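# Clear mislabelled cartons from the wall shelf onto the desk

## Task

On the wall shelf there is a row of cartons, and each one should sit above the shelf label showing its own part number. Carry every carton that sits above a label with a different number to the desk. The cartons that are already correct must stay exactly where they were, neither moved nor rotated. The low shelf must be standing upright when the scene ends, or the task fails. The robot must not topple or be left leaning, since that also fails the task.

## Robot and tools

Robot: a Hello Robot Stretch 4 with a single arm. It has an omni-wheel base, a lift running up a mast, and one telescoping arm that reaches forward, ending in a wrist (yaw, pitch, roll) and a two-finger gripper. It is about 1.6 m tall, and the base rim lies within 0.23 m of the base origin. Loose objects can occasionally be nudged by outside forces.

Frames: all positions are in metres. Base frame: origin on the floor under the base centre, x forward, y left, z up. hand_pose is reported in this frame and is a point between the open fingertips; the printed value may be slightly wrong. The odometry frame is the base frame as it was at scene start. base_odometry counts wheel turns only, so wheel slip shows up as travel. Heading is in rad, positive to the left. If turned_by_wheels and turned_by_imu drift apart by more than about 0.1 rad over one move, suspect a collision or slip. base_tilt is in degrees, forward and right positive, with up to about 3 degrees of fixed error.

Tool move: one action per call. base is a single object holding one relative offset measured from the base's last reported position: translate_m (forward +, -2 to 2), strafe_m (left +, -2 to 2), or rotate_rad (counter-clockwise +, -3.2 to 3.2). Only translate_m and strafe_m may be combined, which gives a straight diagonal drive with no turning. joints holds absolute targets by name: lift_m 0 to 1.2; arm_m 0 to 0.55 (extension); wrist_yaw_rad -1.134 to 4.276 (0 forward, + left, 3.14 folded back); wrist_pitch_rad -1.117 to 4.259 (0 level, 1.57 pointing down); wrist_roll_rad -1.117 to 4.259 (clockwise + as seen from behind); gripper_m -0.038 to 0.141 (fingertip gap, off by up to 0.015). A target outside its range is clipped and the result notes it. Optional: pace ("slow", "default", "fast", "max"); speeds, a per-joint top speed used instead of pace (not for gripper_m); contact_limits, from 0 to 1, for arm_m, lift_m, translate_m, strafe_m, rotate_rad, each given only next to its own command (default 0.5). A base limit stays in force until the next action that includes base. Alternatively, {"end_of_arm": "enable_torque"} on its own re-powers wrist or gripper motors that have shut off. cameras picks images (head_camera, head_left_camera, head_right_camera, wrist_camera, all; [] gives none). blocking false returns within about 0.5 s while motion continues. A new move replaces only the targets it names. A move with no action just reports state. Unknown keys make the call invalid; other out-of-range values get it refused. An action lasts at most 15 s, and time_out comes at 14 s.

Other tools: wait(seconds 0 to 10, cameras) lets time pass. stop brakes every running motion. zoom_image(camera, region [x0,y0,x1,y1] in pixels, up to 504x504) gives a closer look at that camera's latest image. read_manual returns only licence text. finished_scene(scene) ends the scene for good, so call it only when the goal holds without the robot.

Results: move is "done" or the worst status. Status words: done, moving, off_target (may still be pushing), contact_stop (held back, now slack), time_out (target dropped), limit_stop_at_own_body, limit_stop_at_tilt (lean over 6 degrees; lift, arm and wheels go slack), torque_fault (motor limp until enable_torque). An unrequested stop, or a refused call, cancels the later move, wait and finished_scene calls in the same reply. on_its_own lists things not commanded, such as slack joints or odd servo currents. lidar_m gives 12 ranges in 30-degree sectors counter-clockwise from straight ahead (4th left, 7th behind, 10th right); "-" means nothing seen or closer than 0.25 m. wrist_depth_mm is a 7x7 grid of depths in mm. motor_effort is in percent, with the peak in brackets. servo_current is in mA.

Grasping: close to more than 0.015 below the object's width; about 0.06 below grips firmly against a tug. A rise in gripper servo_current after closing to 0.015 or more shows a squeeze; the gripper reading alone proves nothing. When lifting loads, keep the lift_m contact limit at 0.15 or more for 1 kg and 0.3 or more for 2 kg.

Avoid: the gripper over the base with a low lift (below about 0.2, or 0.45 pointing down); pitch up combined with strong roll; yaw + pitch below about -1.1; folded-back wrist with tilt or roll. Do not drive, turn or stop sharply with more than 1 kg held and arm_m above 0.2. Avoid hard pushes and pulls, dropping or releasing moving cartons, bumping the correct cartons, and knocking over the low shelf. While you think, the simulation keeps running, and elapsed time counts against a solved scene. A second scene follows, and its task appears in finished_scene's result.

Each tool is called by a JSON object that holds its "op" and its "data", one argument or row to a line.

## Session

{"op": "move", "data": {

}}

Scene clock: 0.00 s.
base_odometry: x=+0.000 y=+0.000 heading=+0.000
turned_by_wheels: +0.000
turned_by_imu: +0.000
base_tilt: forward=-1.1 right=+0.0
lidar_m: 2.43 2.41 2.80 1.96 1.94 2.68 2.86 2.57 2.63 2.18 2.20 2.44
base_status: not commanded
joint_positions: lift_m=+0.295 arm_m=+0.000 wrist_yaw_rad=+3.167 wrist_pitch_rad=+0.002 wrist_roll_rad=+0.000 gripper_m=+0.056
joint_status: not commanded
measured_speeds: all 0
motor_effort: lift_m=+20 arm_m=+4 wheel_0=+1 wheel_1=+1 wheel_2=+0
servo_current: wrist_yaw_rad=39 wrist_pitch_rad=46 wrist_roll_rad=39 gripper_m=26
hand_pose: x=-0.1197 y=+0.0801 z=+0.4721 quat_wxyz=(-0.013, -0.001, +0.000, +1.000) (m; base frame)
wrist_depth_mm: - 205 - - - - - / - 145 - - - - - / - 138 159 - - - - / - 141 183 - - - - / 141 141 - - - - - / 211 - - - 190 1756 1537 / - 1537 1255 150 1281 1138 1118
pictures: head_camera, head_left_camera, head_right_camera, wrist_camera

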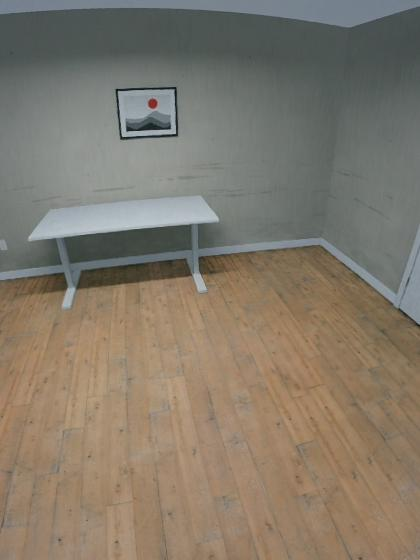

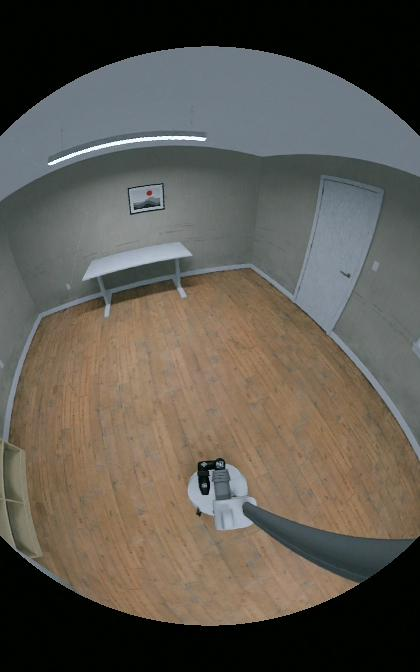

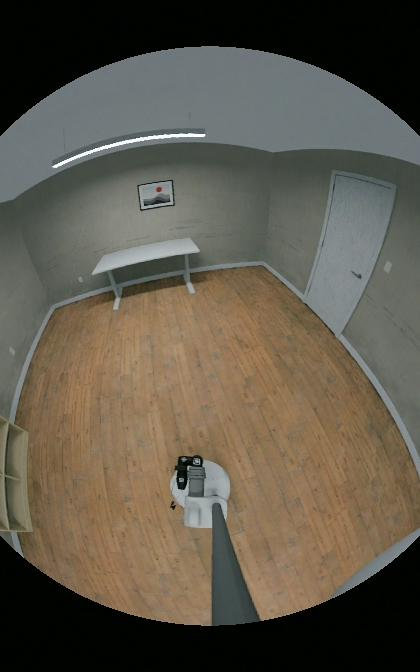

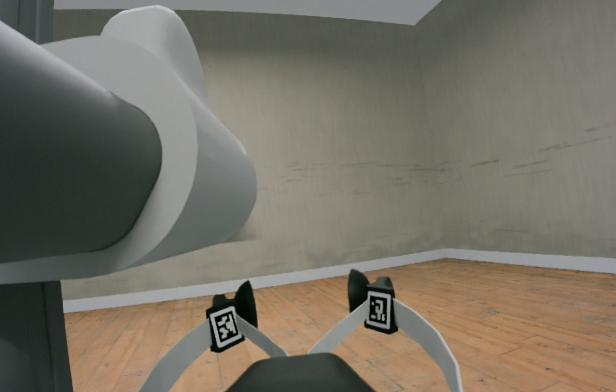

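{"op": "move", "data": {
  "base": {"rotate_rad": -2.975},
  "joints": {"wrist_yaw_rad": 0.08, "wrist_roll_rad": -0.12, "lift_m": 0.6}
}}

Scene clock: 10.87 s.
move: done
base_odometry: x=+0.000 y=+0.000 heading=-2.975
turned_by_wheels: -2.975
turned_by_imu: -2.941
base_tilt: forward=-1.1 right=+0.0
lidar_m: 2.58 2.63 2.41 2.19 2.26 2.75 3.19 2.43 2.54 1.93 1.94 2.93
base_status: done
joint_positions: lift_m=+0.600 arm_m=+0.000 wrist_yaw_rad=+0.083 wrist_pitch_rad=+0.002 wrist_roll_rad=-0.117 gripper_m=+0.056
joint_status: all done
measured_speeds: all 0
motor_effort: lift_m=+23(28) arm_m=+4(4) wheel_0=+0(9) wheel_1=-2(7) wheel_2=+0(7)
servo_current: wrist_yaw_rad=46(137) wrist_pitch_rad=46(52) wrist_roll_rad=39(59) gripper_m=13(39)
hand_pose: x=+0.4655 y=-0.0633 z=+0.7773 quat_wxyz=(+0.997, -0.058, -0.001, +0.041) (m; base frame)
wrist_depth_mm: - - - - - - - / - - - - - - - / - - - - - - - / - - - - - - - / - - - - - - - / - - - - 190 - - / 1983 - 1808 150 - 1921 -
pictures: head_camera, head_left_camera, head_right_camera, wrist_camera

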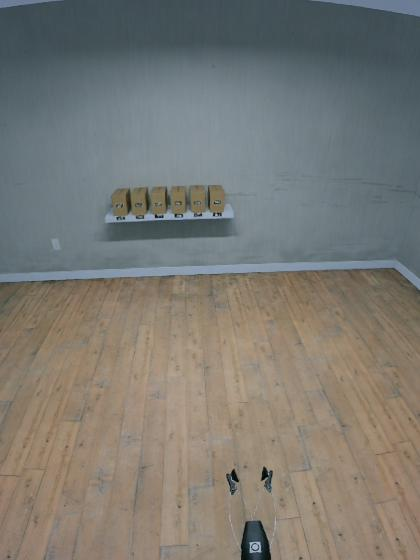

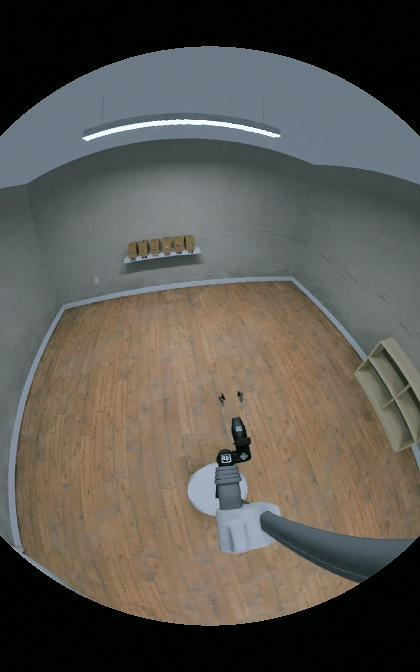

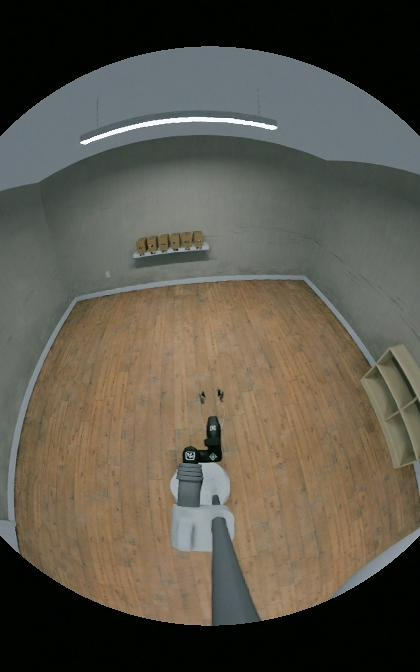

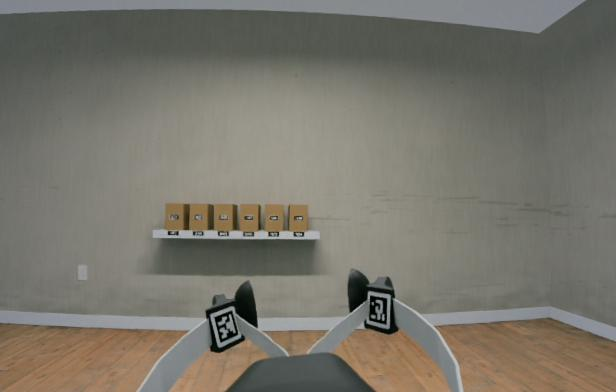

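{"op": "move", "data": {
  "base": {"rotate_rad": 0.06},
  "cameras": []
}}

{"op": "move", "data": {
  "base": {"translate_m": 1.0, "strafe_m": 0.16},
  "joints": {"lift_m": 0.65, "gripper_m": 0.133},
  "cameras": ["head_camera","wrist_camera"]
}}

{"op": "zoom_image", "data": {
  "camera": "head_camera",
  "region": [90, 230, 330, 320]
}}

{"op": "zoom_image", "data": {
  "camera": "wrist_camera",
  "region": [120, 190, 290, 300]
}}

{"op": "zoom_image", "data": {
  "camera": "wrist_camera",
  "region": [270, 190, 440, 300]
}}

Scene clock: 23.43 s.
move: done
base_odometry: x=+0.000 y=+0.000 heading=-2.915
turned_by_wheels: +0.060
turned_by_imu: +0.058
base_tilt: forward=-1.1 right=+0.0
lidar_m: 2.58 2.67 2.36 2.18 2.26 2.93 3.20 2.48 2.51 1.90 1.99 3.04
base_status: done
joint_positions: lift_m=+0.600 arm_m=+0.000 wrist_yaw_rad=+0.083 wrist_pitch_rad=+0.002 wrist_roll_rad=-0.117 gripper_m=+0.056
joint_status: not commanded
measured_speeds: all 0
motor_effort: lift_m=+23(23) arm_m=+4(4) wheel_0=-1(5) wheel_1=+0(5) wheel_2=-1(2)
servo_current: wrist_yaw_rad=39(59) wrist_pitch_rad=46(46) wrist_roll_rad=33(46) gripper_m=26(39)
hand_pose: x=+0.4655 y=-0.0633 z=+0.7773 quat_wxyz=(+0.997, -0.058, -0.001, +0.041) (m; base frame)
wrist_depth_mm: - - - - - - - / - - - - - - - / - - - - - - - / - - - - - - - / - - - - - - - / - - - - 190 - - / 1983 - 1863 150 - 1983 -
pictures: none
No camera images: "cameras" was empty.

Scene clock: 28.27 s.
move: done
base_odometry: x=-0.939 y=-0.381 heading=-2.915
turned_by_wheels: +0.000
turned_by_imu: -0.003
base_tilt: forward=-1.2 right=-0.1
lidar_m: 1.57 1.60 2.26 2.12 2.17 2.83 - 3.78 2.15 2.07 2.45 1.99
base_status: done
joint_positions: lift_m=+0.650 arm_m=+0.000 wrist_yaw_rad=+0.083 wrist_pitch_rad=+0.002 wrist_roll_rad=-0.117 gripper_m=+0.133
joint_status: all done
measured_speeds: all 0
motor_effort: lift_m=+23(28) arm_m=+4(4) wheel_0=+0(9) wheel_1=-1(7) wheel_2=+2(10)
servo_current: wrist_yaw_rad=33(72) wrist_pitch_rad=52(52) wrist_roll_rad=46(52) gripper_m=33(78)
hand_pose: x=+0.4655 y=-0.0633 z=+0.8273 quat_wxyz=(+0.997, -0.058, -0.001, +0.041) (m; base frame)
wrist_depth_mm: - - - - - - - / - - - - - - - / - - - - - - - / - - - - - - - / - - 1397 1397 1397 - - / - - - - 184 - - / - - - - - - -
pictures: head_camera, wrist_camera

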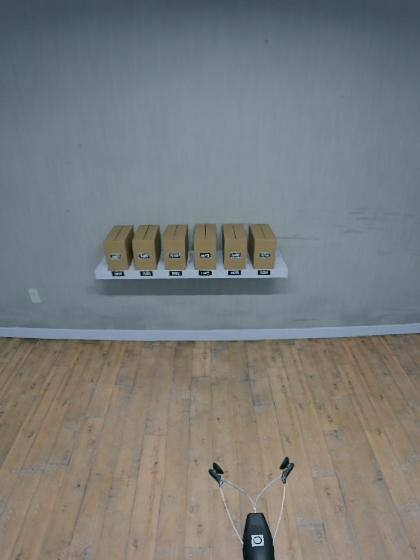

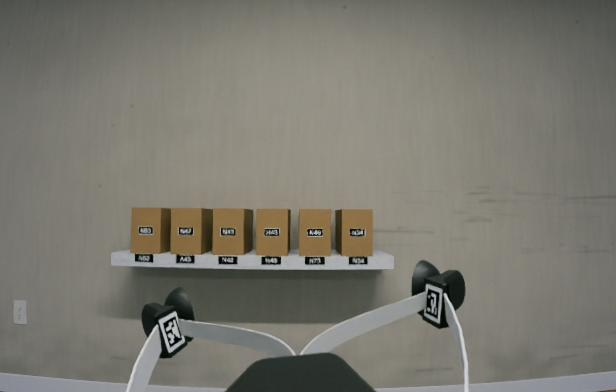

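Scaled by 2.100 from the camera's 420x560 image, which has a finer 1200x1600 frame.

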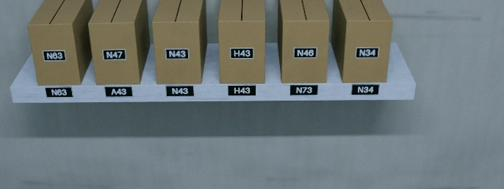

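Scaled by 2.965.

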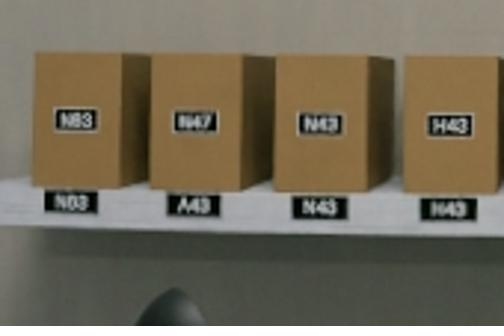

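Scaled by 2.965.

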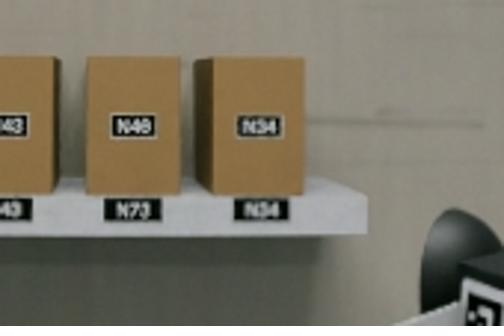

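{"op": "move", "data": {
  "joints": {"lift_m": 1.1, "wrist_pitch_rad": 1.57},
  "base": {"translate_m": 0.8, "strafe_m": -0.04},
  "pace": "slow",
  "cameras": []
}}

{"op": "move", "data": {
  "joints": {"arm_m": 0.4},
  "pace": "slow",
  "cameras": ["head_camera","wrist_camera"]
}}

Scene clock: 50.33 s.
move: done
base_odometry: x=-1.727 y=-0.521 heading=-2.915
turned_by_wheels: +0.000
turned_by_imu: -0.007
base_tilt: forward=-0.9 right=-0.1
lidar_m: 0.76 0.80 1.05 2.25 2.31 2.96 - 3.05 2.28 2.29 1.66 0.82
base_status: done
joint_positions: lift_m=+1.100 arm_m=+0.000 wrist_yaw_rad=+0.083 wrist_pitch_rad=+1.568 wrist_roll_rad=-0.117 gripper_m=+0.133
joint_status: all done
measured_speeds: all 0
motor_effort: lift_m=+23(30) arm_m=+4(4) wheel_0=+1(9) wheel_1=+0(4) wheel_2=+0(6)
servo_current: wrist_yaw_rad=39(72) wrist_pitch_rad=52(85) wrist_roll_rad=33(52) gripper_m=26(46)
hand_pose: x=+0.1790 y=-0.0870 z=+0.9895 quat_wxyz=(+0.705, -0.070, +0.702, +0.070) (m; base frame)
wrist_depth_mm: 1281 1281 1281 1281 1255 1255 1281 / 1255 1255 1255 1255 1281 1255 1255 / 1255 1255 1255 1255 1255 1229 1255 / 1229 1229 1229 1229 1229 1229 1229 / 1229 1205 1205 1008 1229 1229 1229 / 1205 1205 1008 991 1205 1205 1205 / 1182 1182 1182 146 1182 1182 1205
pictures: none
No camera images: "cameras" was empty.

Scene clock: 55.60 s.
move: done
base_odometry: x=-1.727 y=-0.521 heading=-2.915
turned_by_wheels: +0.000
turned_by_imu: -0.002
base_tilt: forward=-1.2 right=+0.1
lidar_m: 0.78 0.80 1.06 2.25 2.28 2.97 - 3.08 2.26 2.29 1.62 0.85
base_status: not commanded
joint_positions: lift_m=+1.100 arm_m=+0.400 wrist_yaw_rad=+0.083 wrist_pitch_rad=+1.568 wrist_roll_rad=-0.117 gripper_m=+0.133
joint_status: all done
measured_speeds: all 0
motor_effort: lift_m=+23(24) arm_m=+5(7) wheel_0=+1(1) wheel_1=+0(1) wheel_2=+0(1)
servo_current: wrist_yaw_rad=39(65) wrist_pitch_rad=39(52) wrist_roll_rad=33(59) gripper_m=26(46)
hand_pose: x=+0.5790 y=-0.0870 z=+0.9895 quat_wxyz=(+0.705, -0.071, +0.702, +0.071) (m; base frame)
wrist_depth_mm: - - 364 373 349 - - / 459 512 496 466 466 1255 - / 1229 1229 1255 1255 1229 1255 1229 / 1229 1229 1229 1229 1255 1229 1229 / 1205 1229 1229 1205 1205 1229 1205 / 1182 1229 1205 1205 1205 1205 1205 / 1205 1182 1098 145 1205 1205 1182
pictures: head_camera, wrist_camera

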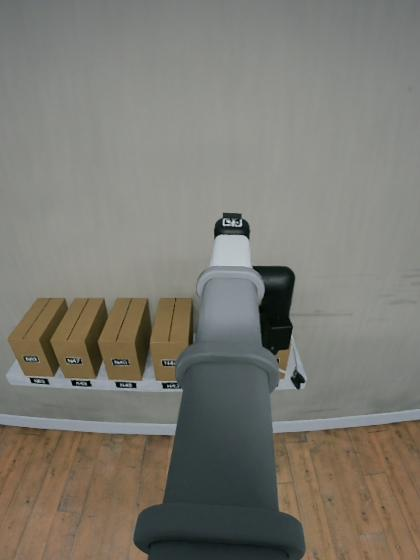

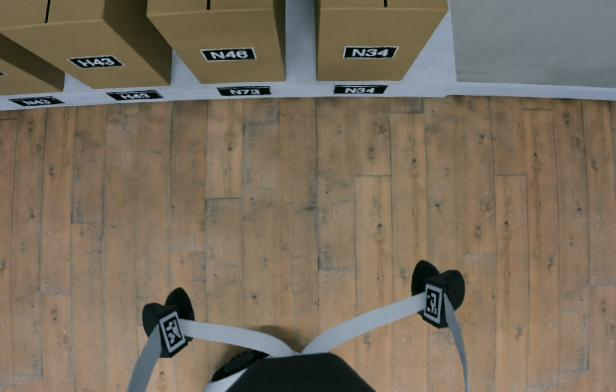

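{"op": "move", "data": {
  "base": {"translate_m": 0.25, "strafe_m": 0.085},
  "joints": {"wrist_roll_rad": -0.13},
  "pace": "slow",
  "cameras": ["wrist_camera"]
}}

Scene clock: 64.77 s.
move: done
base_odometry: x=-1.952 y=-0.660 heading=-2.915
turned_by_wheels: +0.000
turned_by_imu: -0.003
base_tilt: forward=-1.1 right=-0.1
lidar_m: 0.52 0.54 0.71 2.19 2.24 2.88 - 3.12 2.46 2.36 1.27 0.58
base_status: done
joint_positions: lift_m=+1.100 arm_m=+0.400 wrist_yaw_rad=+0.083 wrist_pitch_rad=+1.568 wrist_roll_rad=-0.127 gripper_m=+0.133
joint_status: all done
measured_speeds: all 0
motor_effort: lift_m=+23(24) arm_m=+5(5) wheel_0=+0(9) wheel_1=+1(5) wheel_2=+0(6)
servo_current: wrist_yaw_rad=46(65) wrist_pitch_rad=39(52) wrist_roll_rad=33(52) gripper_m=20(46)
hand_pose: x=+0.5790 y=-0.0870 z=+0.9895 quat_wxyz=(+0.704, -0.074, +0.702, +0.074) (m; base frame)
wrist_depth_mm: - 315 315 315 322 314 - / 366 - 312 312 312 310 - / - - 307 309 310 307 - / - - 306 306 310 304 1205 / 355 303 304 301 312 301 1229 / 1205 1205 301 1205 298 1182 1205 / 1205 1205 1118 146 1182 1205 1182
pictures: wrist_camera

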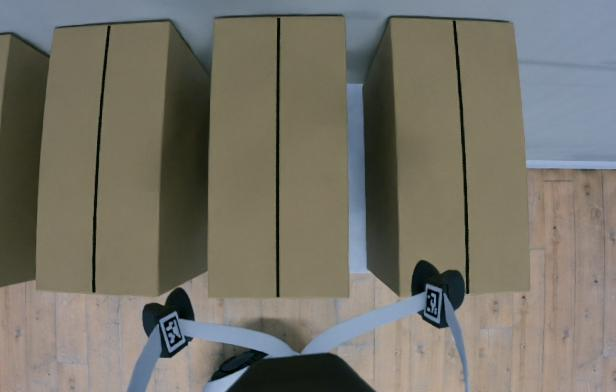

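{"op": "move", "data": {
  "base": {"strafe_m": 0.023},
  "joints": {"arm_m": 0.475},
  "pace": "slow",
  "cameras": []
}}

{"op": "move", "data": {
  "joints": {"lift_m": 1.035},
  "pace": "slow",
  "cameras": ["wrist_camera"]
}}

Scene clock: 72.60 s.
move: done
base_odometry: x=-1.946 y=-0.683 heading=-2.915
turned_by_wheels: +0.000
turned_by_imu: -0.002
base_tilt: forward=-1.1 right=+0.0
lidar_m: 0.53 0.54 0.73 2.13 2.21 2.84 - 3.13 2.49 2.36 1.26 0.58
base_status: done
joint_positions: lift_m=+1.100 arm_m=+0.475 wrist_yaw_rad=+0.083 wrist_pitch_rad=+1.568 wrist_roll_rad=-0.127 gripper_m=+0.133
joint_status: all done
measured_speeds: all 0
motor_effort: lift_m=+24(24) arm_m=+5(6) wheel_0=+0(6) wheel_1=+1(6) wheel_2=+0(2)
servo_current: wrist_yaw_rad=52(65) wrist_pitch_rad=39(46) wrist_roll_rad=33(46) gripper_m=39(46)
hand_pose: x=+0.6540 y=-0.0870 z=+0.9895 quat_wxyz=(+0.704, -0.074, +0.702, +0.074) (m; base frame)
wrist_depth_mm: 204 206 213 216 213 196 - / 273 281 289 291 290 286 279 / 351 - 309 309 309 309 - / 353 - 306 306 306 306 1229 / 353 - 303 303 330 301 1205 / 349 - 298 300 298 297 1182 / - - 297 145 297 296 -
pictures: none
No camera images: "cameras" was empty.

Scene clock: 74.03 s.
move: done
base_odometry: x=-1.946 y=-0.683 heading=-2.915
turned_by_wheels: +0.000
turned_by_imu: -0.001
base_tilt: forward=-1.1 right=-0.1
lidar_m: 0.53 0.55 0.74 2.15 2.20 2.85 - 3.17 2.46 2.37 1.24 0.57
base_status: not commanded
joint_positions: lift_m=+1.035 arm_m=+0.475 wrist_yaw_rad=+0.083 wrist_pitch_rad=+1.568 wrist_roll_rad=-0.127 gripper_m=+0.133
joint_status: all done
measured_speeds: all 0
motor_effort: lift_m=+15(22) arm_m=+5(5) wheel_0=+0(0) wheel_1=+1(2) wheel_2=+0(0)
servo_current: wrist_yaw_rad=46(65) wrist_pitch_rad=39(52) wrist_roll_rad=39(46) gripper_m=26(46)
hand_pose: x=+0.6540 y=-0.0870 z=+0.9252 quat_wxyz=(+0.704, -0.074, +0.702, +0.074) (m; base frame)
wrist_depth_mm: 204 207 213 216 213 200 - / - 255 246 245 256 244 245 / 243 - 244 243 289 243 242 / - - 241 240 263 240 240 / - - 238 238 239 238 237 / - - 236 236 236 235 236 / - - 234 145 258 233 -
pictures: wrist_camera

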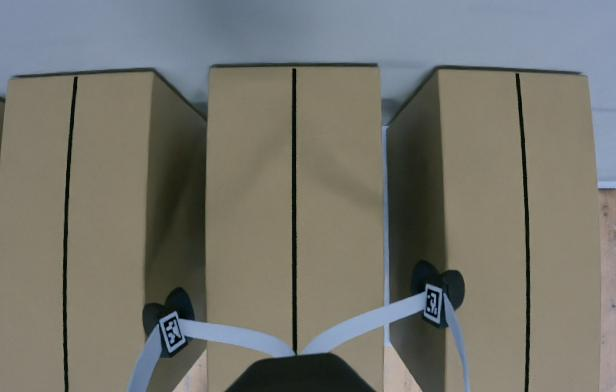

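{"op": "move", "data": {
  "base": {"strafe_m": 0.006},
  "joints": {"gripper_m": 0.13},
  "pace": "slow",
  "cameras": ["wrist_camera"]
}}

{"op": "move", "data": {
  "joints": {"lift_m": 1.005},
  "speeds": {"lift_m": 0.05},
  "contact_limits": {"lift_m": 0.1},
  "cameras": ["wrist_camera"]
}}

Scene clock: 84.13 s.
move: done
base_odometry: x=-1.945 y=-0.688 heading=-2.915
turned_by_wheels: +0.000
turned_by_imu: -0.002
base_tilt: forward=-1.0 right=-0.1
lidar_m: 0.52 0.56 0.73 2.14 2.20 2.81 - 3.20 2.51 2.36 1.25 0.56
base_status: done
joint_positions: lift_m=+1.035 arm_m=+0.475 wrist_yaw_rad=+0.083 wrist_pitch_rad=+1.568 wrist_roll_rad=-0.127 gripper_m=+0.130
joint_status: all done
measured_speeds: all 0
motor_effort: lift_m=+15(15) arm_m=+5(5) wheel_0=-2(7) wheel_1=+1(4) wheel_2=+0(2)
servo_current: wrist_yaw_rad=59(59) wrist_pitch_rad=46(46) wrist_roll_rad=33(52) gripper_m=26(65)
hand_pose: x=+0.6540 y=-0.0870 z=+0.9252 quat_wxyz=(+0.704, -0.074, +0.702, +0.074) (m; base frame)
wrist_depth_mm: 203 206 200 215 213 195 - / 245 246 246 245 247 244 245 / - - 243 242 244 243 242 / - - 240 241 278 240 240 / - - 238 238 238 238 238 / - - 236 236 235 236 236 / - - 233 136 273 234 -
pictures: wrist_camera

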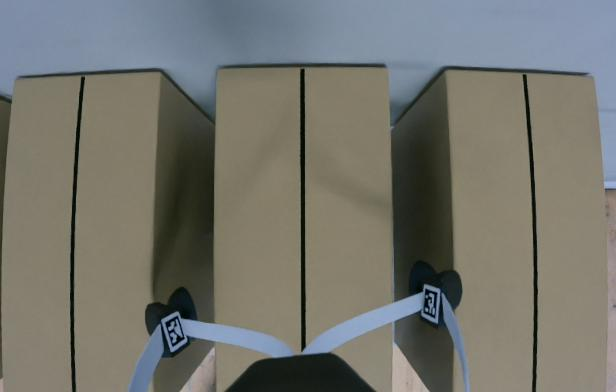

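Scene clock: 85.17 s.
move: done
base_odometry: x=-1.945 y=-0.688 heading=-2.915
turned_by_wheels: +0.000
turned_by_imu: +0.000
base_tilt: forward=-1.2 right=+0.0
lidar_m: 0.52 0.55 0.72 2.16 2.19 2.84 - 3.23 2.49 2.37 1.23 0.57
base_status: not commanded
joint_positions: lift_m=+1.005 arm_m=+0.475 wrist_yaw_rad=+0.083 wrist_pitch_rad=+1.568 wrist_roll_rad=-0.127 gripper_m=+0.130
joint_status: all done
measured_speeds: all 0
motor_effort: lift_m=+15(18) arm_m=+5(5) wheel_0=-2(2) wheel_1=+0(1) wheel_2=+0(1)
servo_current: wrist_yaw_rad=33(65) wrist_pitch_rad=46(52) wrist_roll_rad=46(52) gripper_m=26(39)
contact_limits: lift_m 0.1
hand_pose: x=+0.6540 y=-0.0870 z=+0.8952 quat_wxyz=(+0.704, -0.074, +0.702, +0.074) (m; base frame)
wrist_depth_mm: 203 206 200 202 212 195 - / - - 214 216 215 214 214 / - - 213 213 213 213 213 / 211 - 211 211 211 211 210 / 208 - 208 208 208 209 208 / 206 - 206 206 205 206 206 / - - 204 136 205 205 -
pictures: wrist_camera

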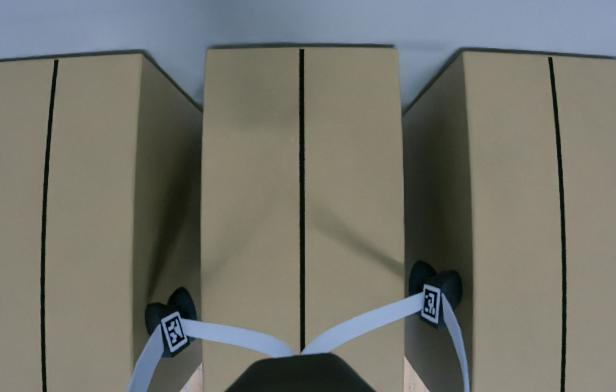

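Fits well.

{"op": "move", "data": {
  "joints": {"lift_m": 0.975},
  "speeds": {"lift_m": 0.05},
  "contact_limits": {"lift_m": 0.2},
  "cameras": []
}}

{"op": "move", "data": {
  "joints": {"gripper_m": 0.065},
  "cameras": ["wrist_camera"]
}}

{"op": "move", "data": {
  "joints": {"lift_m": 1.18},
  "pace": "slow",
  "cameras": ["wrist_camera"]
}}

{"op": "move", "data": {
  "base": {"translate_m": -0.95},
  "joints": {"arm_m": 0.1},
  "pace": "slow",
  "cameras": ["head_camera"]
}}

{"op": "move", "data": {
  "base": {"rotate_rad": 3.182},
  "pace": "slow",
  "cameras": ["head_camera"]
}}

Scene clock: 96.40 s.
move: done
base_odometry: x=-1.945 y=-0.688 heading=-2.915
turned_by_wheels: +0.000
turned_by_imu: -0.002
base_tilt: forward=-1.1 right=+0.0
lidar_m: 0.52 0.53 0.69 2.13 2.19 2.82 - 3.20 2.49 2.39 1.26 0.57
base_status: not commanded
joint_positions: lift_m=+0.976 arm_m=+0.475 wrist_yaw_rad=+0.083 wrist_pitch_rad=+1.568 wrist_roll_rad=-0.127 gripper_m=+0.130
joint_status: all done
measured_speeds: all 0
motor_effort: lift_m=+7(16) arm_m=+5(5) wheel_0=-1(2) wheel_1=+0(1) wheel_2=+0(0)
servo_current: wrist_yaw_rad=46(59) wrist_pitch_rad=39(52) wrist_roll_rad=46(46) gripper_m=26(39)
contact_limits: lift_m 0.2
hand_pose: x=+0.6539 y=-0.0871 z=+0.8658 quat_wxyz=(+0.704, -0.074, +0.702, +0.074) (m; base frame)
wrist_depth_mm: - 192 191 191 192 192 - / - - 190 190 190 203 - / - - 188 188 188 193 - / - - 186 186 186 194 186 / - - 184 183 185 194 184 / - - 182 182 182 182 182 / - - 179 180 180 189 -
pictures: none
No camera images: "cameras" was empty.

Scene clock: 98.00 s.
move: done
base_odometry: x=-1.945 y=-0.688 heading=-2.915
turned_by_wheels: +0.000
turned_by_imu: -0.001
base_tilt: forward=-1.0 right=+0.0
lidar_m: 0.51 0.56 0.71 2.14 2.21 2.85 - 3.18 2.49 2.36 1.24 0.57
base_status: not commanded
joint_positions: lift_m=+0.975 arm_m=+0.475 wrist_yaw_rad=+0.083 wrist_pitch_rad=+1.568 wrist_roll_rad=-0.127 gripper_m=+0.066
joint_status: all done
measured_speeds: all 0
motor_effort: lift_m=+18(18) arm_m=+5(5) wheel_0=-1(2) wheel_1=+1(1) wheel_2=+0(1)
servo_current: wrist_yaw_rad=52(59) wrist_pitch_rad=46(46) wrist_roll_rad=46(46) gripper_m=72(189)
contact_limits: lift_m 0.2
hand_pose: x=+0.6538 y=-0.0871 z=+0.8650 quat_wxyz=(+0.704, -0.074, +0.702, +0.074) (m; base frame)
wrist_depth_mm: - 187 183 183 190 187 - / - - 181 181 181 191 181 / - - 179 178 179 194 - / - - 177 176 176 211 178 / - - 174 174 174 196 176 / - - 172 172 172 175 - / - 170 170 170 169 192 -
pictures: wrist_camera

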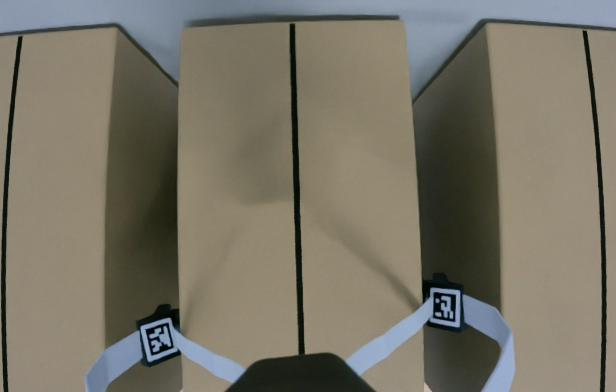

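Scene clock: 100.40 s.
move: done
base_odometry: x=-1.945 y=-0.688 heading=-2.915
turned_by_wheels: +0.000
turned_by_imu: -0.001
base_tilt: forward=-1.2 right=+0.0
lidar_m: 0.52 0.55 0.72 2.16 2.22 2.85 - 3.16 2.52 2.39 1.25 0.57
base_status: not commanded
joint_positions: lift_m=+1.179 arm_m=+0.475 wrist_yaw_rad=+0.083 wrist_pitch_rad=+1.569 wrist_roll_rad=-0.127 gripper_m=+0.066
joint_status: all done
measured_speeds: all 0
motor_effort: lift_m=+27(33) arm_m=+4(5) wheel_0=-1(1) wheel_1=+0(1) wheel_2=+0(1)
servo_current: wrist_yaw_rad=20(65) wrist_pitch_rad=39(52) wrist_roll_rad=39(52) gripper_m=78(91)
hand_pose: x=+0.6537 y=-0.0871 z=+1.0692 quat_wxyz=(+0.704, -0.074, +0.702, +0.074) (m; base frame)
wrist_depth_mm: 204 207 188 188 191 199 - / 274 285 185 185 186 286 285 / 389 436 182 181 181 387 - / 387 384 179 178 178 382 1308 / 382 - 176 175 175 382 1308 / 379 208 172 172 172 174 1308 / 1281 173 169 170 168 1255 1255
pictures: wrist_camera

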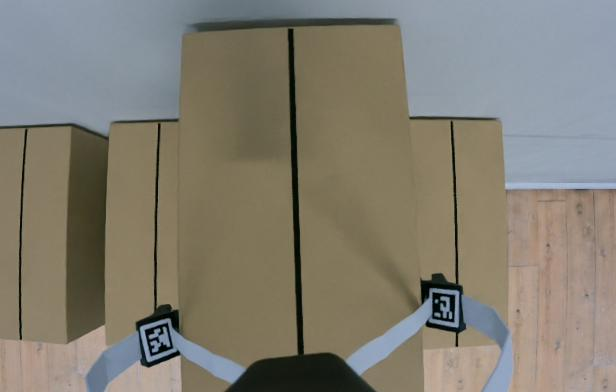

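Scene clock: 111.17 s.
move: done
base_odometry: x=-1.019 y=-0.475 heading=-2.915
turned_by_wheels: +0.000
turned_by_imu: -0.003
base_tilt: forward=-1.2 right=-0.1
lidar_m: 0.27 1.48 2.23 2.05 2.07 2.74 - 3.86 2.24 2.15 2.53 0.28
base_status: done
joint_positions: lift_m=+1.179 arm_m=+0.100 wrist_yaw_rad=+0.083 wrist_pitch_rad=+1.569 wrist_roll_rad=-0.127 gripper_m=+0.066
joint_status: all done
measured_speeds: all 0
motor_effort: lift_m=+27(27) arm_m=-5(6) wheel_0=-1(10) wheel_1=-1(5) wheel_2=-1(6)
servo_current: wrist_yaw_rad=46(72) wrist_pitch_rad=39(59) wrist_roll_rad=46(59) gripper_m=78(98)
hand_pose: x=+0.2788 y=-0.0871 z=+1.0692 quat_wxyz=(+0.704, -0.074, +0.702, +0.074) (m; base frame)
wrist_depth_mm: 1336 1336 1366 189 189 1366 1336 / 1336 1336 185 185 185 1366 1336 / 1308 1336 182 181 181 1308 1308 / 1308 1336 179 178 178 1308 1308 / 1281 1281 176 175 175 1281 1308 / 1308 1308 172 172 172 175 1308 / 1281 174 169 169 167 1281 1281
pictures: head_camera

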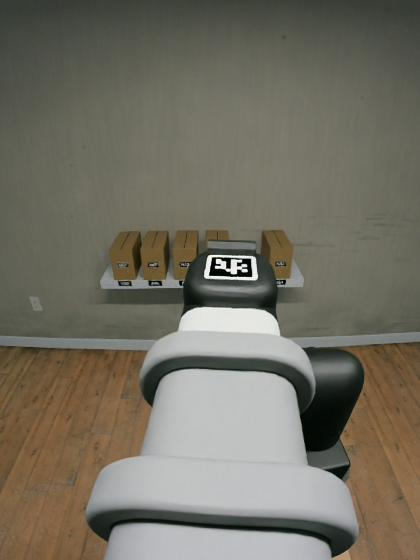

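Scene clock: 115.63 s.
move: done
base_odometry: x=-1.019 y=-0.475 heading=+0.267
turned_by_wheels: +3.182
turned_by_imu: +3.141
base_tilt: forward=-1.0 right=-0.1
lidar_m: 0.25 3.61 2.25 2.20 2.56 1.59 1.51 1.51 2.17 2.02 2.06 0.30
base_status: done
joint_positions: lift_m=+1.179 arm_m=+0.100 wrist_yaw_rad=+0.083 wrist_pitch_rad=+1.569 wrist_roll_rad=-0.127 gripper_m=+0.066
joint_status: not commanded
measured_speeds: all 0
motor_effort: lift_m=+26(27) arm_m=-5(5) wheel_0=+0(9) wheel_1=-1(6) wheel_2=+1(6)
servo_current: wrist_yaw_rad=26(65) wrist_pitch_rad=33(52) wrist_roll_rad=26(52) gripper_m=65(91)
hand_pose: x=+0.2788 y=-0.0871 z=+1.0693 quat_wxyz=(+0.704, -0.074, +0.702, +0.074) (m; base frame)
wrist_depth_mm: 1366 1366 1366 188 188 1336 1336 / 1336 1366 185 184 185 1336 1366 / 1336 1308 182 181 181 1308 1308 / 1308 1336 178 178 178 1308 1308 / 1308 1308 175 175 175 1281 1281 / 1308 1281 172 172 172 175 1281 / 1281 174 169 169 168 1281 1255
pictures: head_camera

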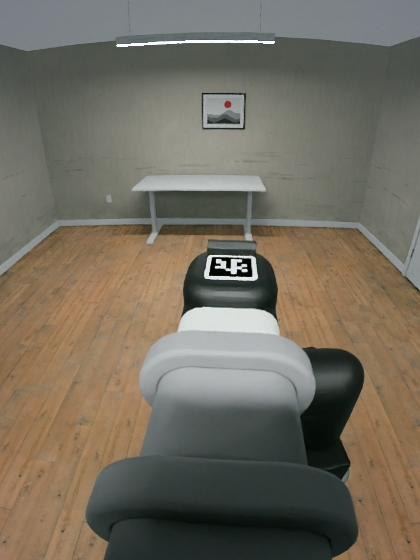

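{"op": "move", "data": {
  "base": {"rotate_rad": -0.07},
  "cameras": []
}}

{"op": "move", "data": {
  "base": {"translate_m": 1.8, "strafe_m": 0.09},
  "cameras": ["head_camera"]
}}

{"op": "move", "data": {
  "base": {"translate_m": 1.1},
  "cameras": ["head_camera"]
}}

{"op": "move", "data": {
  "joints": {"arm_m": 0.53},
  "pace": "slow",
  "cameras": ["head_camera","head_right_camera","wrist_camera"]
}}

Scene clock: 124.63 s.
move: done
base_odometry: x=-1.019 y=-0.475 heading=+0.197
turned_by_wheels: -0.070
turned_by_imu: -0.070
base_tilt: forward=-1.1 right=+0.0
lidar_m: 0.25 3.60 2.27 2.16 2.54 1.90 1.54 1.50 2.24 2.02 2.06 0.31
base_status: done
joint_positions: lift_m=+1.179 arm_m=+0.100 wrist_yaw_rad=+0.083 wrist_pitch_rad=+1.569 wrist_roll_rad=-0.127 gripper_m=+0.066
joint_status: not commanded
measured_speeds: all 0
motor_effort: lift_m=+26(26) arm_m=-5(5) wheel_0=+2(5) wheel_1=+2(4) wheel_2=+1(3)
servo_current: wrist_yaw_rad=39(59) wrist_pitch_rad=39(46) wrist_roll_rad=39(46) gripper_m=72(85)
hand_pose: x=+0.2788 y=-0.0871 z=+1.0693 quat_wxyz=(+0.704, -0.074, +0.702, +0.074) (m; base frame)
wrist_depth_mm: 1366 1366 1336 188 189 1366 1336 / 1336 1336 185 185 185 1308 1336 / 1336 1336 182 181 181 1308 1308 / 1308 1308 178 178 178 1336 1308 / 1308 1281 176 175 175 1308 1308 / 1308 1281 172 172 172 175 1308 / 1281 174 169 170 167 1281 1281
pictures: none
No camera images: "cameras" was empty.

Scene clock: 132.13 s.
move: done
base_odometry: x=+0.728 y=-0.034 heading=+0.197
turned_by_wheels: +0.000
turned_by_imu: -0.006
base_tilt: forward=-1.1 right=+0.0
lidar_m: 0.25 1.75 2.82 2.20 2.23 3.35 3.79 3.14 2.04 1.92 1.92 0.27
base_status: done
joint_positions: lift_m=+1.179 arm_m=+0.100 wrist_yaw_rad=+0.083 wrist_pitch_rad=+1.569 wrist_roll_rad=-0.127 gripper_m=+0.066
joint_status: not commanded
measured_speeds: all 0
motor_effort: lift_m=+26(26) arm_m=-4(5) wheel_0=+0(10) wheel_1=-1(6) wheel_2=-1(10)
servo_current: wrist_yaw_rad=46(78) wrist_pitch_rad=46(52) wrist_roll_rad=46(52) gripper_m=72(98)
hand_pose: x=+0.2788 y=-0.0871 z=+1.0693 quat_wxyz=(+0.704, -0.074, +0.702, +0.074) (m; base frame)
wrist_depth_mm: 1336 1336 1366 187 189 1366 1336 / 1336 1336 185 185 185 1336 1308 / 1336 1308 182 181 181 1308 1336 / 1308 1308 179 178 178 1308 1308 / 1281 1308 176 175 175 1308 1308 / 1281 1308 173 172 172 175 1281 / 1255 173 169 170 168 1281 -
pictures: head_camera

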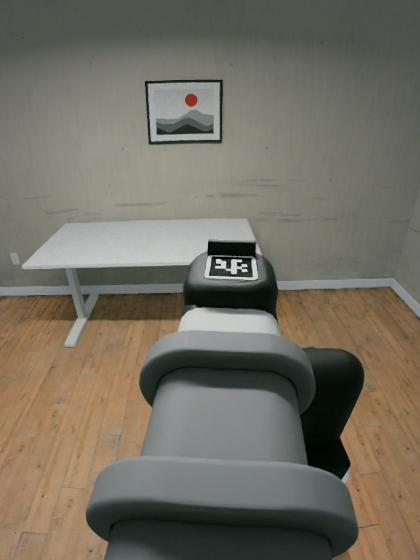

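Scene clock: 137.30 s.
move: done
base_odometry: x=+1.807 y=+0.182 heading=+0.197
turned_by_wheels: +0.000
turned_by_imu: -0.004
base_tilt: forward=-1.1 right=+0.0
lidar_m: 0.25 0.64 0.85 2.71 2.59 3.11 - 2.95 1.93 1.79 1.83 0.29
base_status: done
joint_positions: lift_m=+1.179 arm_m=+0.100 wrist_yaw_rad=+0.083 wrist_pitch_rad=+1.569 wrist_roll_rad=-0.127 gripper_m=+0.066
joint_status: not commanded
measured_speeds: all 0
motor_effort: lift_m=+26(26) arm_m=-4(5) wheel_0=+0(9) wheel_1=-1(5) wheel_2=-1(9)
servo_current: wrist_yaw_rad=39(72) wrist_pitch_rad=46(52) wrist_roll_rad=39(59) gripper_m=78(91)
hand_pose: x=+0.2787 y=-0.0871 z=+1.0693 quat_wxyz=(+0.704, -0.074, +0.703, +0.074) (m; base frame)
wrist_depth_mm: - - 188 188 189 1366 1336 / 1336 1336 185 185 184 1336 1366 / 1308 1281 182 181 181 1308 1308 / 1308 1281 178 178 178 1308 1308 / 1308 1308 175 175 175 1281 1281 / 1308 1308 172 172 172 175 1281 / 1281 173 169 170 168 1281 -
pictures: head_camera

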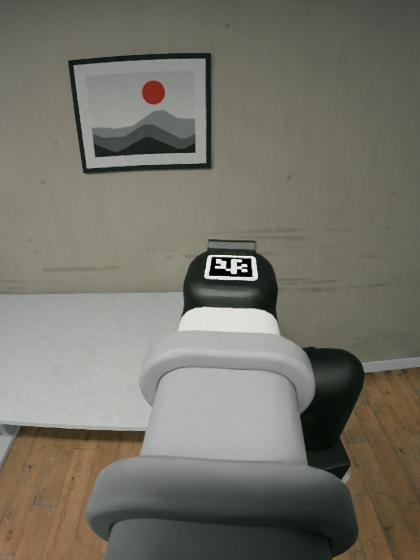

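Scene clock: 142.87 s.
move: done
base_odometry: x=+1.807 y=+0.182 heading=+0.197
turned_by_wheels: +0.000
turned_by_imu: -0.002
base_tilt: forward=-1.2 right=+0.0
lidar_m: 0.58 0.65 0.83 2.72 2.62 3.10 - 2.95 1.90 1.77 1.85 0.70
base_status: not commanded
joint_positions: lift_m=+1.179 arm_m=+0.530 wrist_yaw_rad=+0.083 wrist_pitch_rad=+1.569 wrist_roll_rad=-0.127 gripper_m=+0.066
joint_status: all done
measured_speeds: all 0
motor_effort: lift_m=+26(26) arm_m=+5(6) wheel_0=+0(1) wheel_1=-1(1) wheel_2=-1(2)
servo_current: wrist_yaw_rad=39(72) wrist_pitch_rad=39(52) wrist_roll_rad=39(59) gripper_m=85(91)
hand_pose: x=+0.7086 y=-0.0871 z=+1.0693 quat_wxyz=(+0.704, -0.074, +0.703, +0.074) (m; base frame)
wrist_depth_mm: - - 188 187 188 1366 - / - - 185 185 185 1336 1308 / - - 182 181 181 1308 1308 / - - 178 178 178 1308 1308 / - - 176 175 175 1281 1308 / 1281 1281 172 172 172 175 1255 / 1308 173 169 170 168 1281 1281
pictures: head_camera, head_right_camera, wrist_camera

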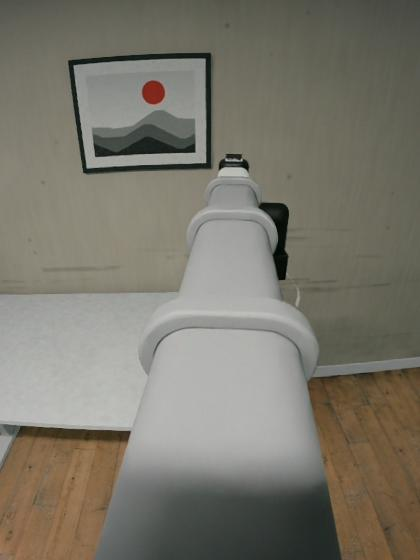

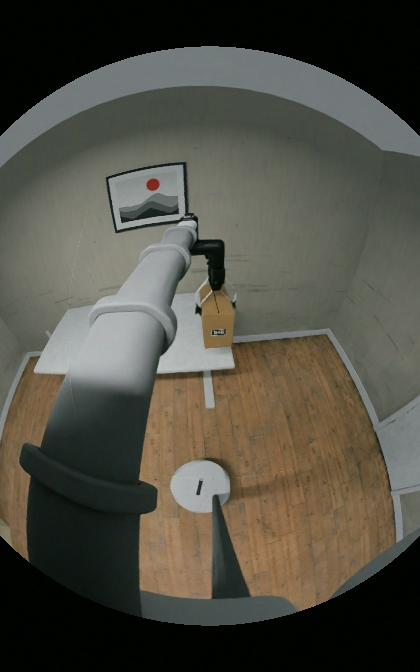

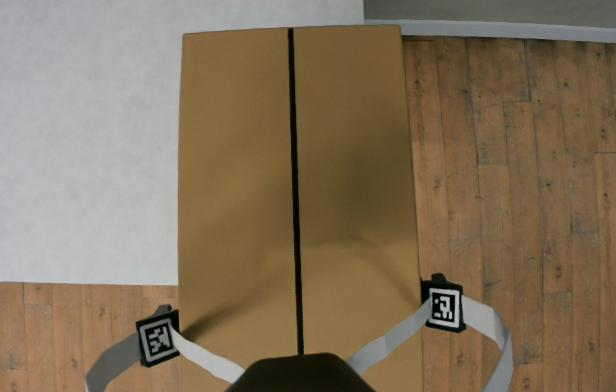

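{"op": "move", "data": {
  "base": {"translate_m": 0.17, "strafe_m": 0.16},
  "pace": "slow",
  "cameras": ["wrist_camera","head_right_camera"]
}}

{"op": "move", "data": {
  "joints": {"lift_m": 0.959},
  "pace": "slow",
  "contact_limits": {"lift_m": 0.15},
  "cameras": ["head_right_camera","wrist_camera"]
}}

Scene clock: 151.80 s.
move: done
base_odometry: x=+1.942 y=+0.372 heading=+0.197
turned_by_wheels: +0.000
turned_by_imu: -0.003
base_tilt: forward=-1.1 right=-0.1
lidar_m: 0.41 0.46 0.60 2.58 2.56 2.83 - 3.14 2.08 1.95 1.99 0.47
base_status: done
joint_positions: lift_m=+1.179 arm_m=+0.530 wrist_yaw_rad=+0.083 wrist_pitch_rad=+1.569 wrist_roll_rad=-0.127 gripper_m=+0.066
joint_status: not commanded
measured_speeds: all 0
motor_effort: lift_m=+26(26) arm_m=+5(5) wheel_0=-2(9) wheel_1=+1(6) wheel_2=-2(6)
servo_current: wrist_yaw_rad=46(72) wrist_pitch_rad=39(52) wrist_roll_rad=39(52) gripper_m=78(91)
hand_pose: x=+0.7086 y=-0.0871 z=+1.0693 quat_wxyz=(+0.704, -0.074, +0.703, +0.074) (m; base frame)
wrist_depth_mm: - - 188 188 187 - - / - - 185 185 185 1336 1336 / - - 183 181 181 1308 1308 / - - 179 178 178 1308 1308 / - - 175 175 175 1308 1281 / - - 172 172 172 175 1281 / - 169 169 170 168 1281 1281
pictures: head_right_camera, wrist_camera

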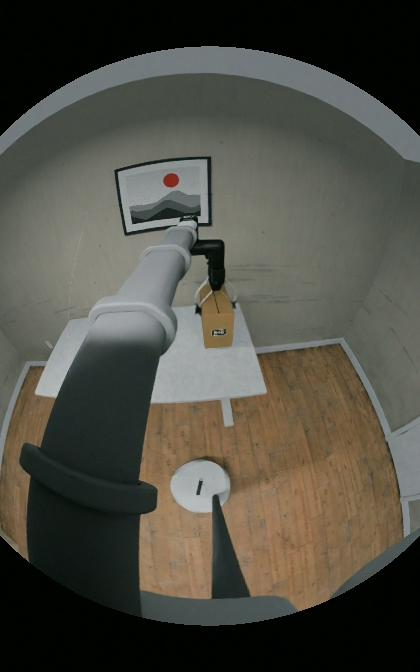

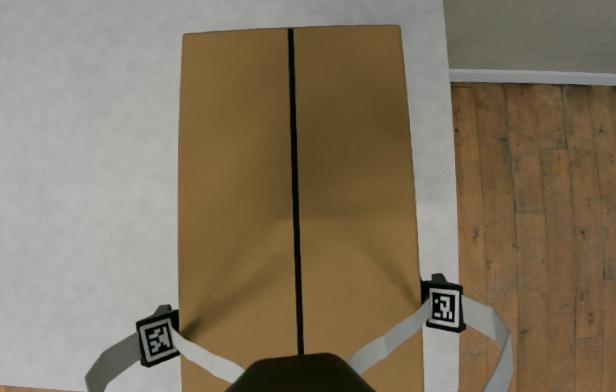

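Scene clock: 154.30 s.
move: done
base_odometry: x=+1.942 y=+0.372 heading=+0.197
turned_by_wheels: +0.000
turned_by_imu: -0.001
base_tilt: forward=-1.0 right=+0.0
lidar_m: 0.44 0.47 0.60 2.58 2.56 2.81 - 3.21 2.07 1.93 1.99 0.49
base_status: not commanded
joint_positions: lift_m=+0.959 arm_m=+0.530 wrist_yaw_rad=+0.083 wrist_pitch_rad=+1.569 wrist_roll_rad=-0.127 gripper_m=+0.066
joint_status: all done
measured_speeds: all 0
motor_effort: lift_m=+16(23) arm_m=+4(5) wheel_0=-2(2) wheel_1=+1(2) wheel_2=-2(2)
servo_current: wrist_yaw_rad=39(65) wrist_pitch_rad=46(52) wrist_roll_rad=33(46) gripper_m=78(85)
contact_limits: lift_m 0.15
hand_pose: x=+0.7086 y=-0.0871 z=+0.8491 quat_wxyz=(+0.704, -0.074, +0.703, +0.074) (m; base frame)
wrist_depth_mm: - - 181 181 181 - - / - - 179 179 179 - 1118 / - - 178 177 177 - 1098 / - - 175 175 175 - 1060 / - - 173 174 173 - 1078 / - - 171 172 171 171 1060 / - 170 170 170 168 - -
pictures: head_right_camera, wrist_camera

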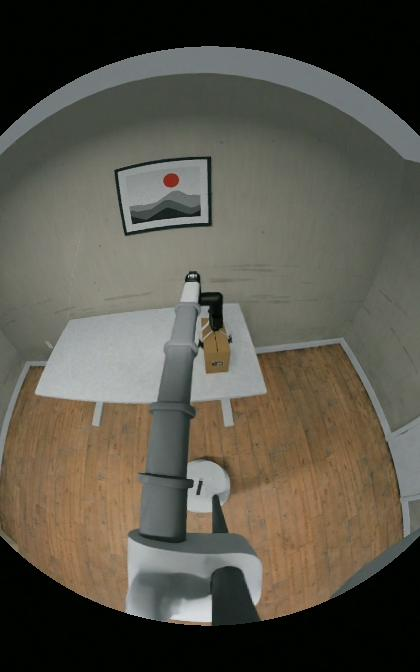

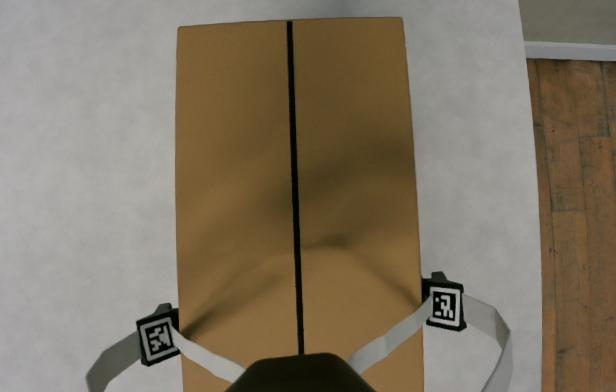

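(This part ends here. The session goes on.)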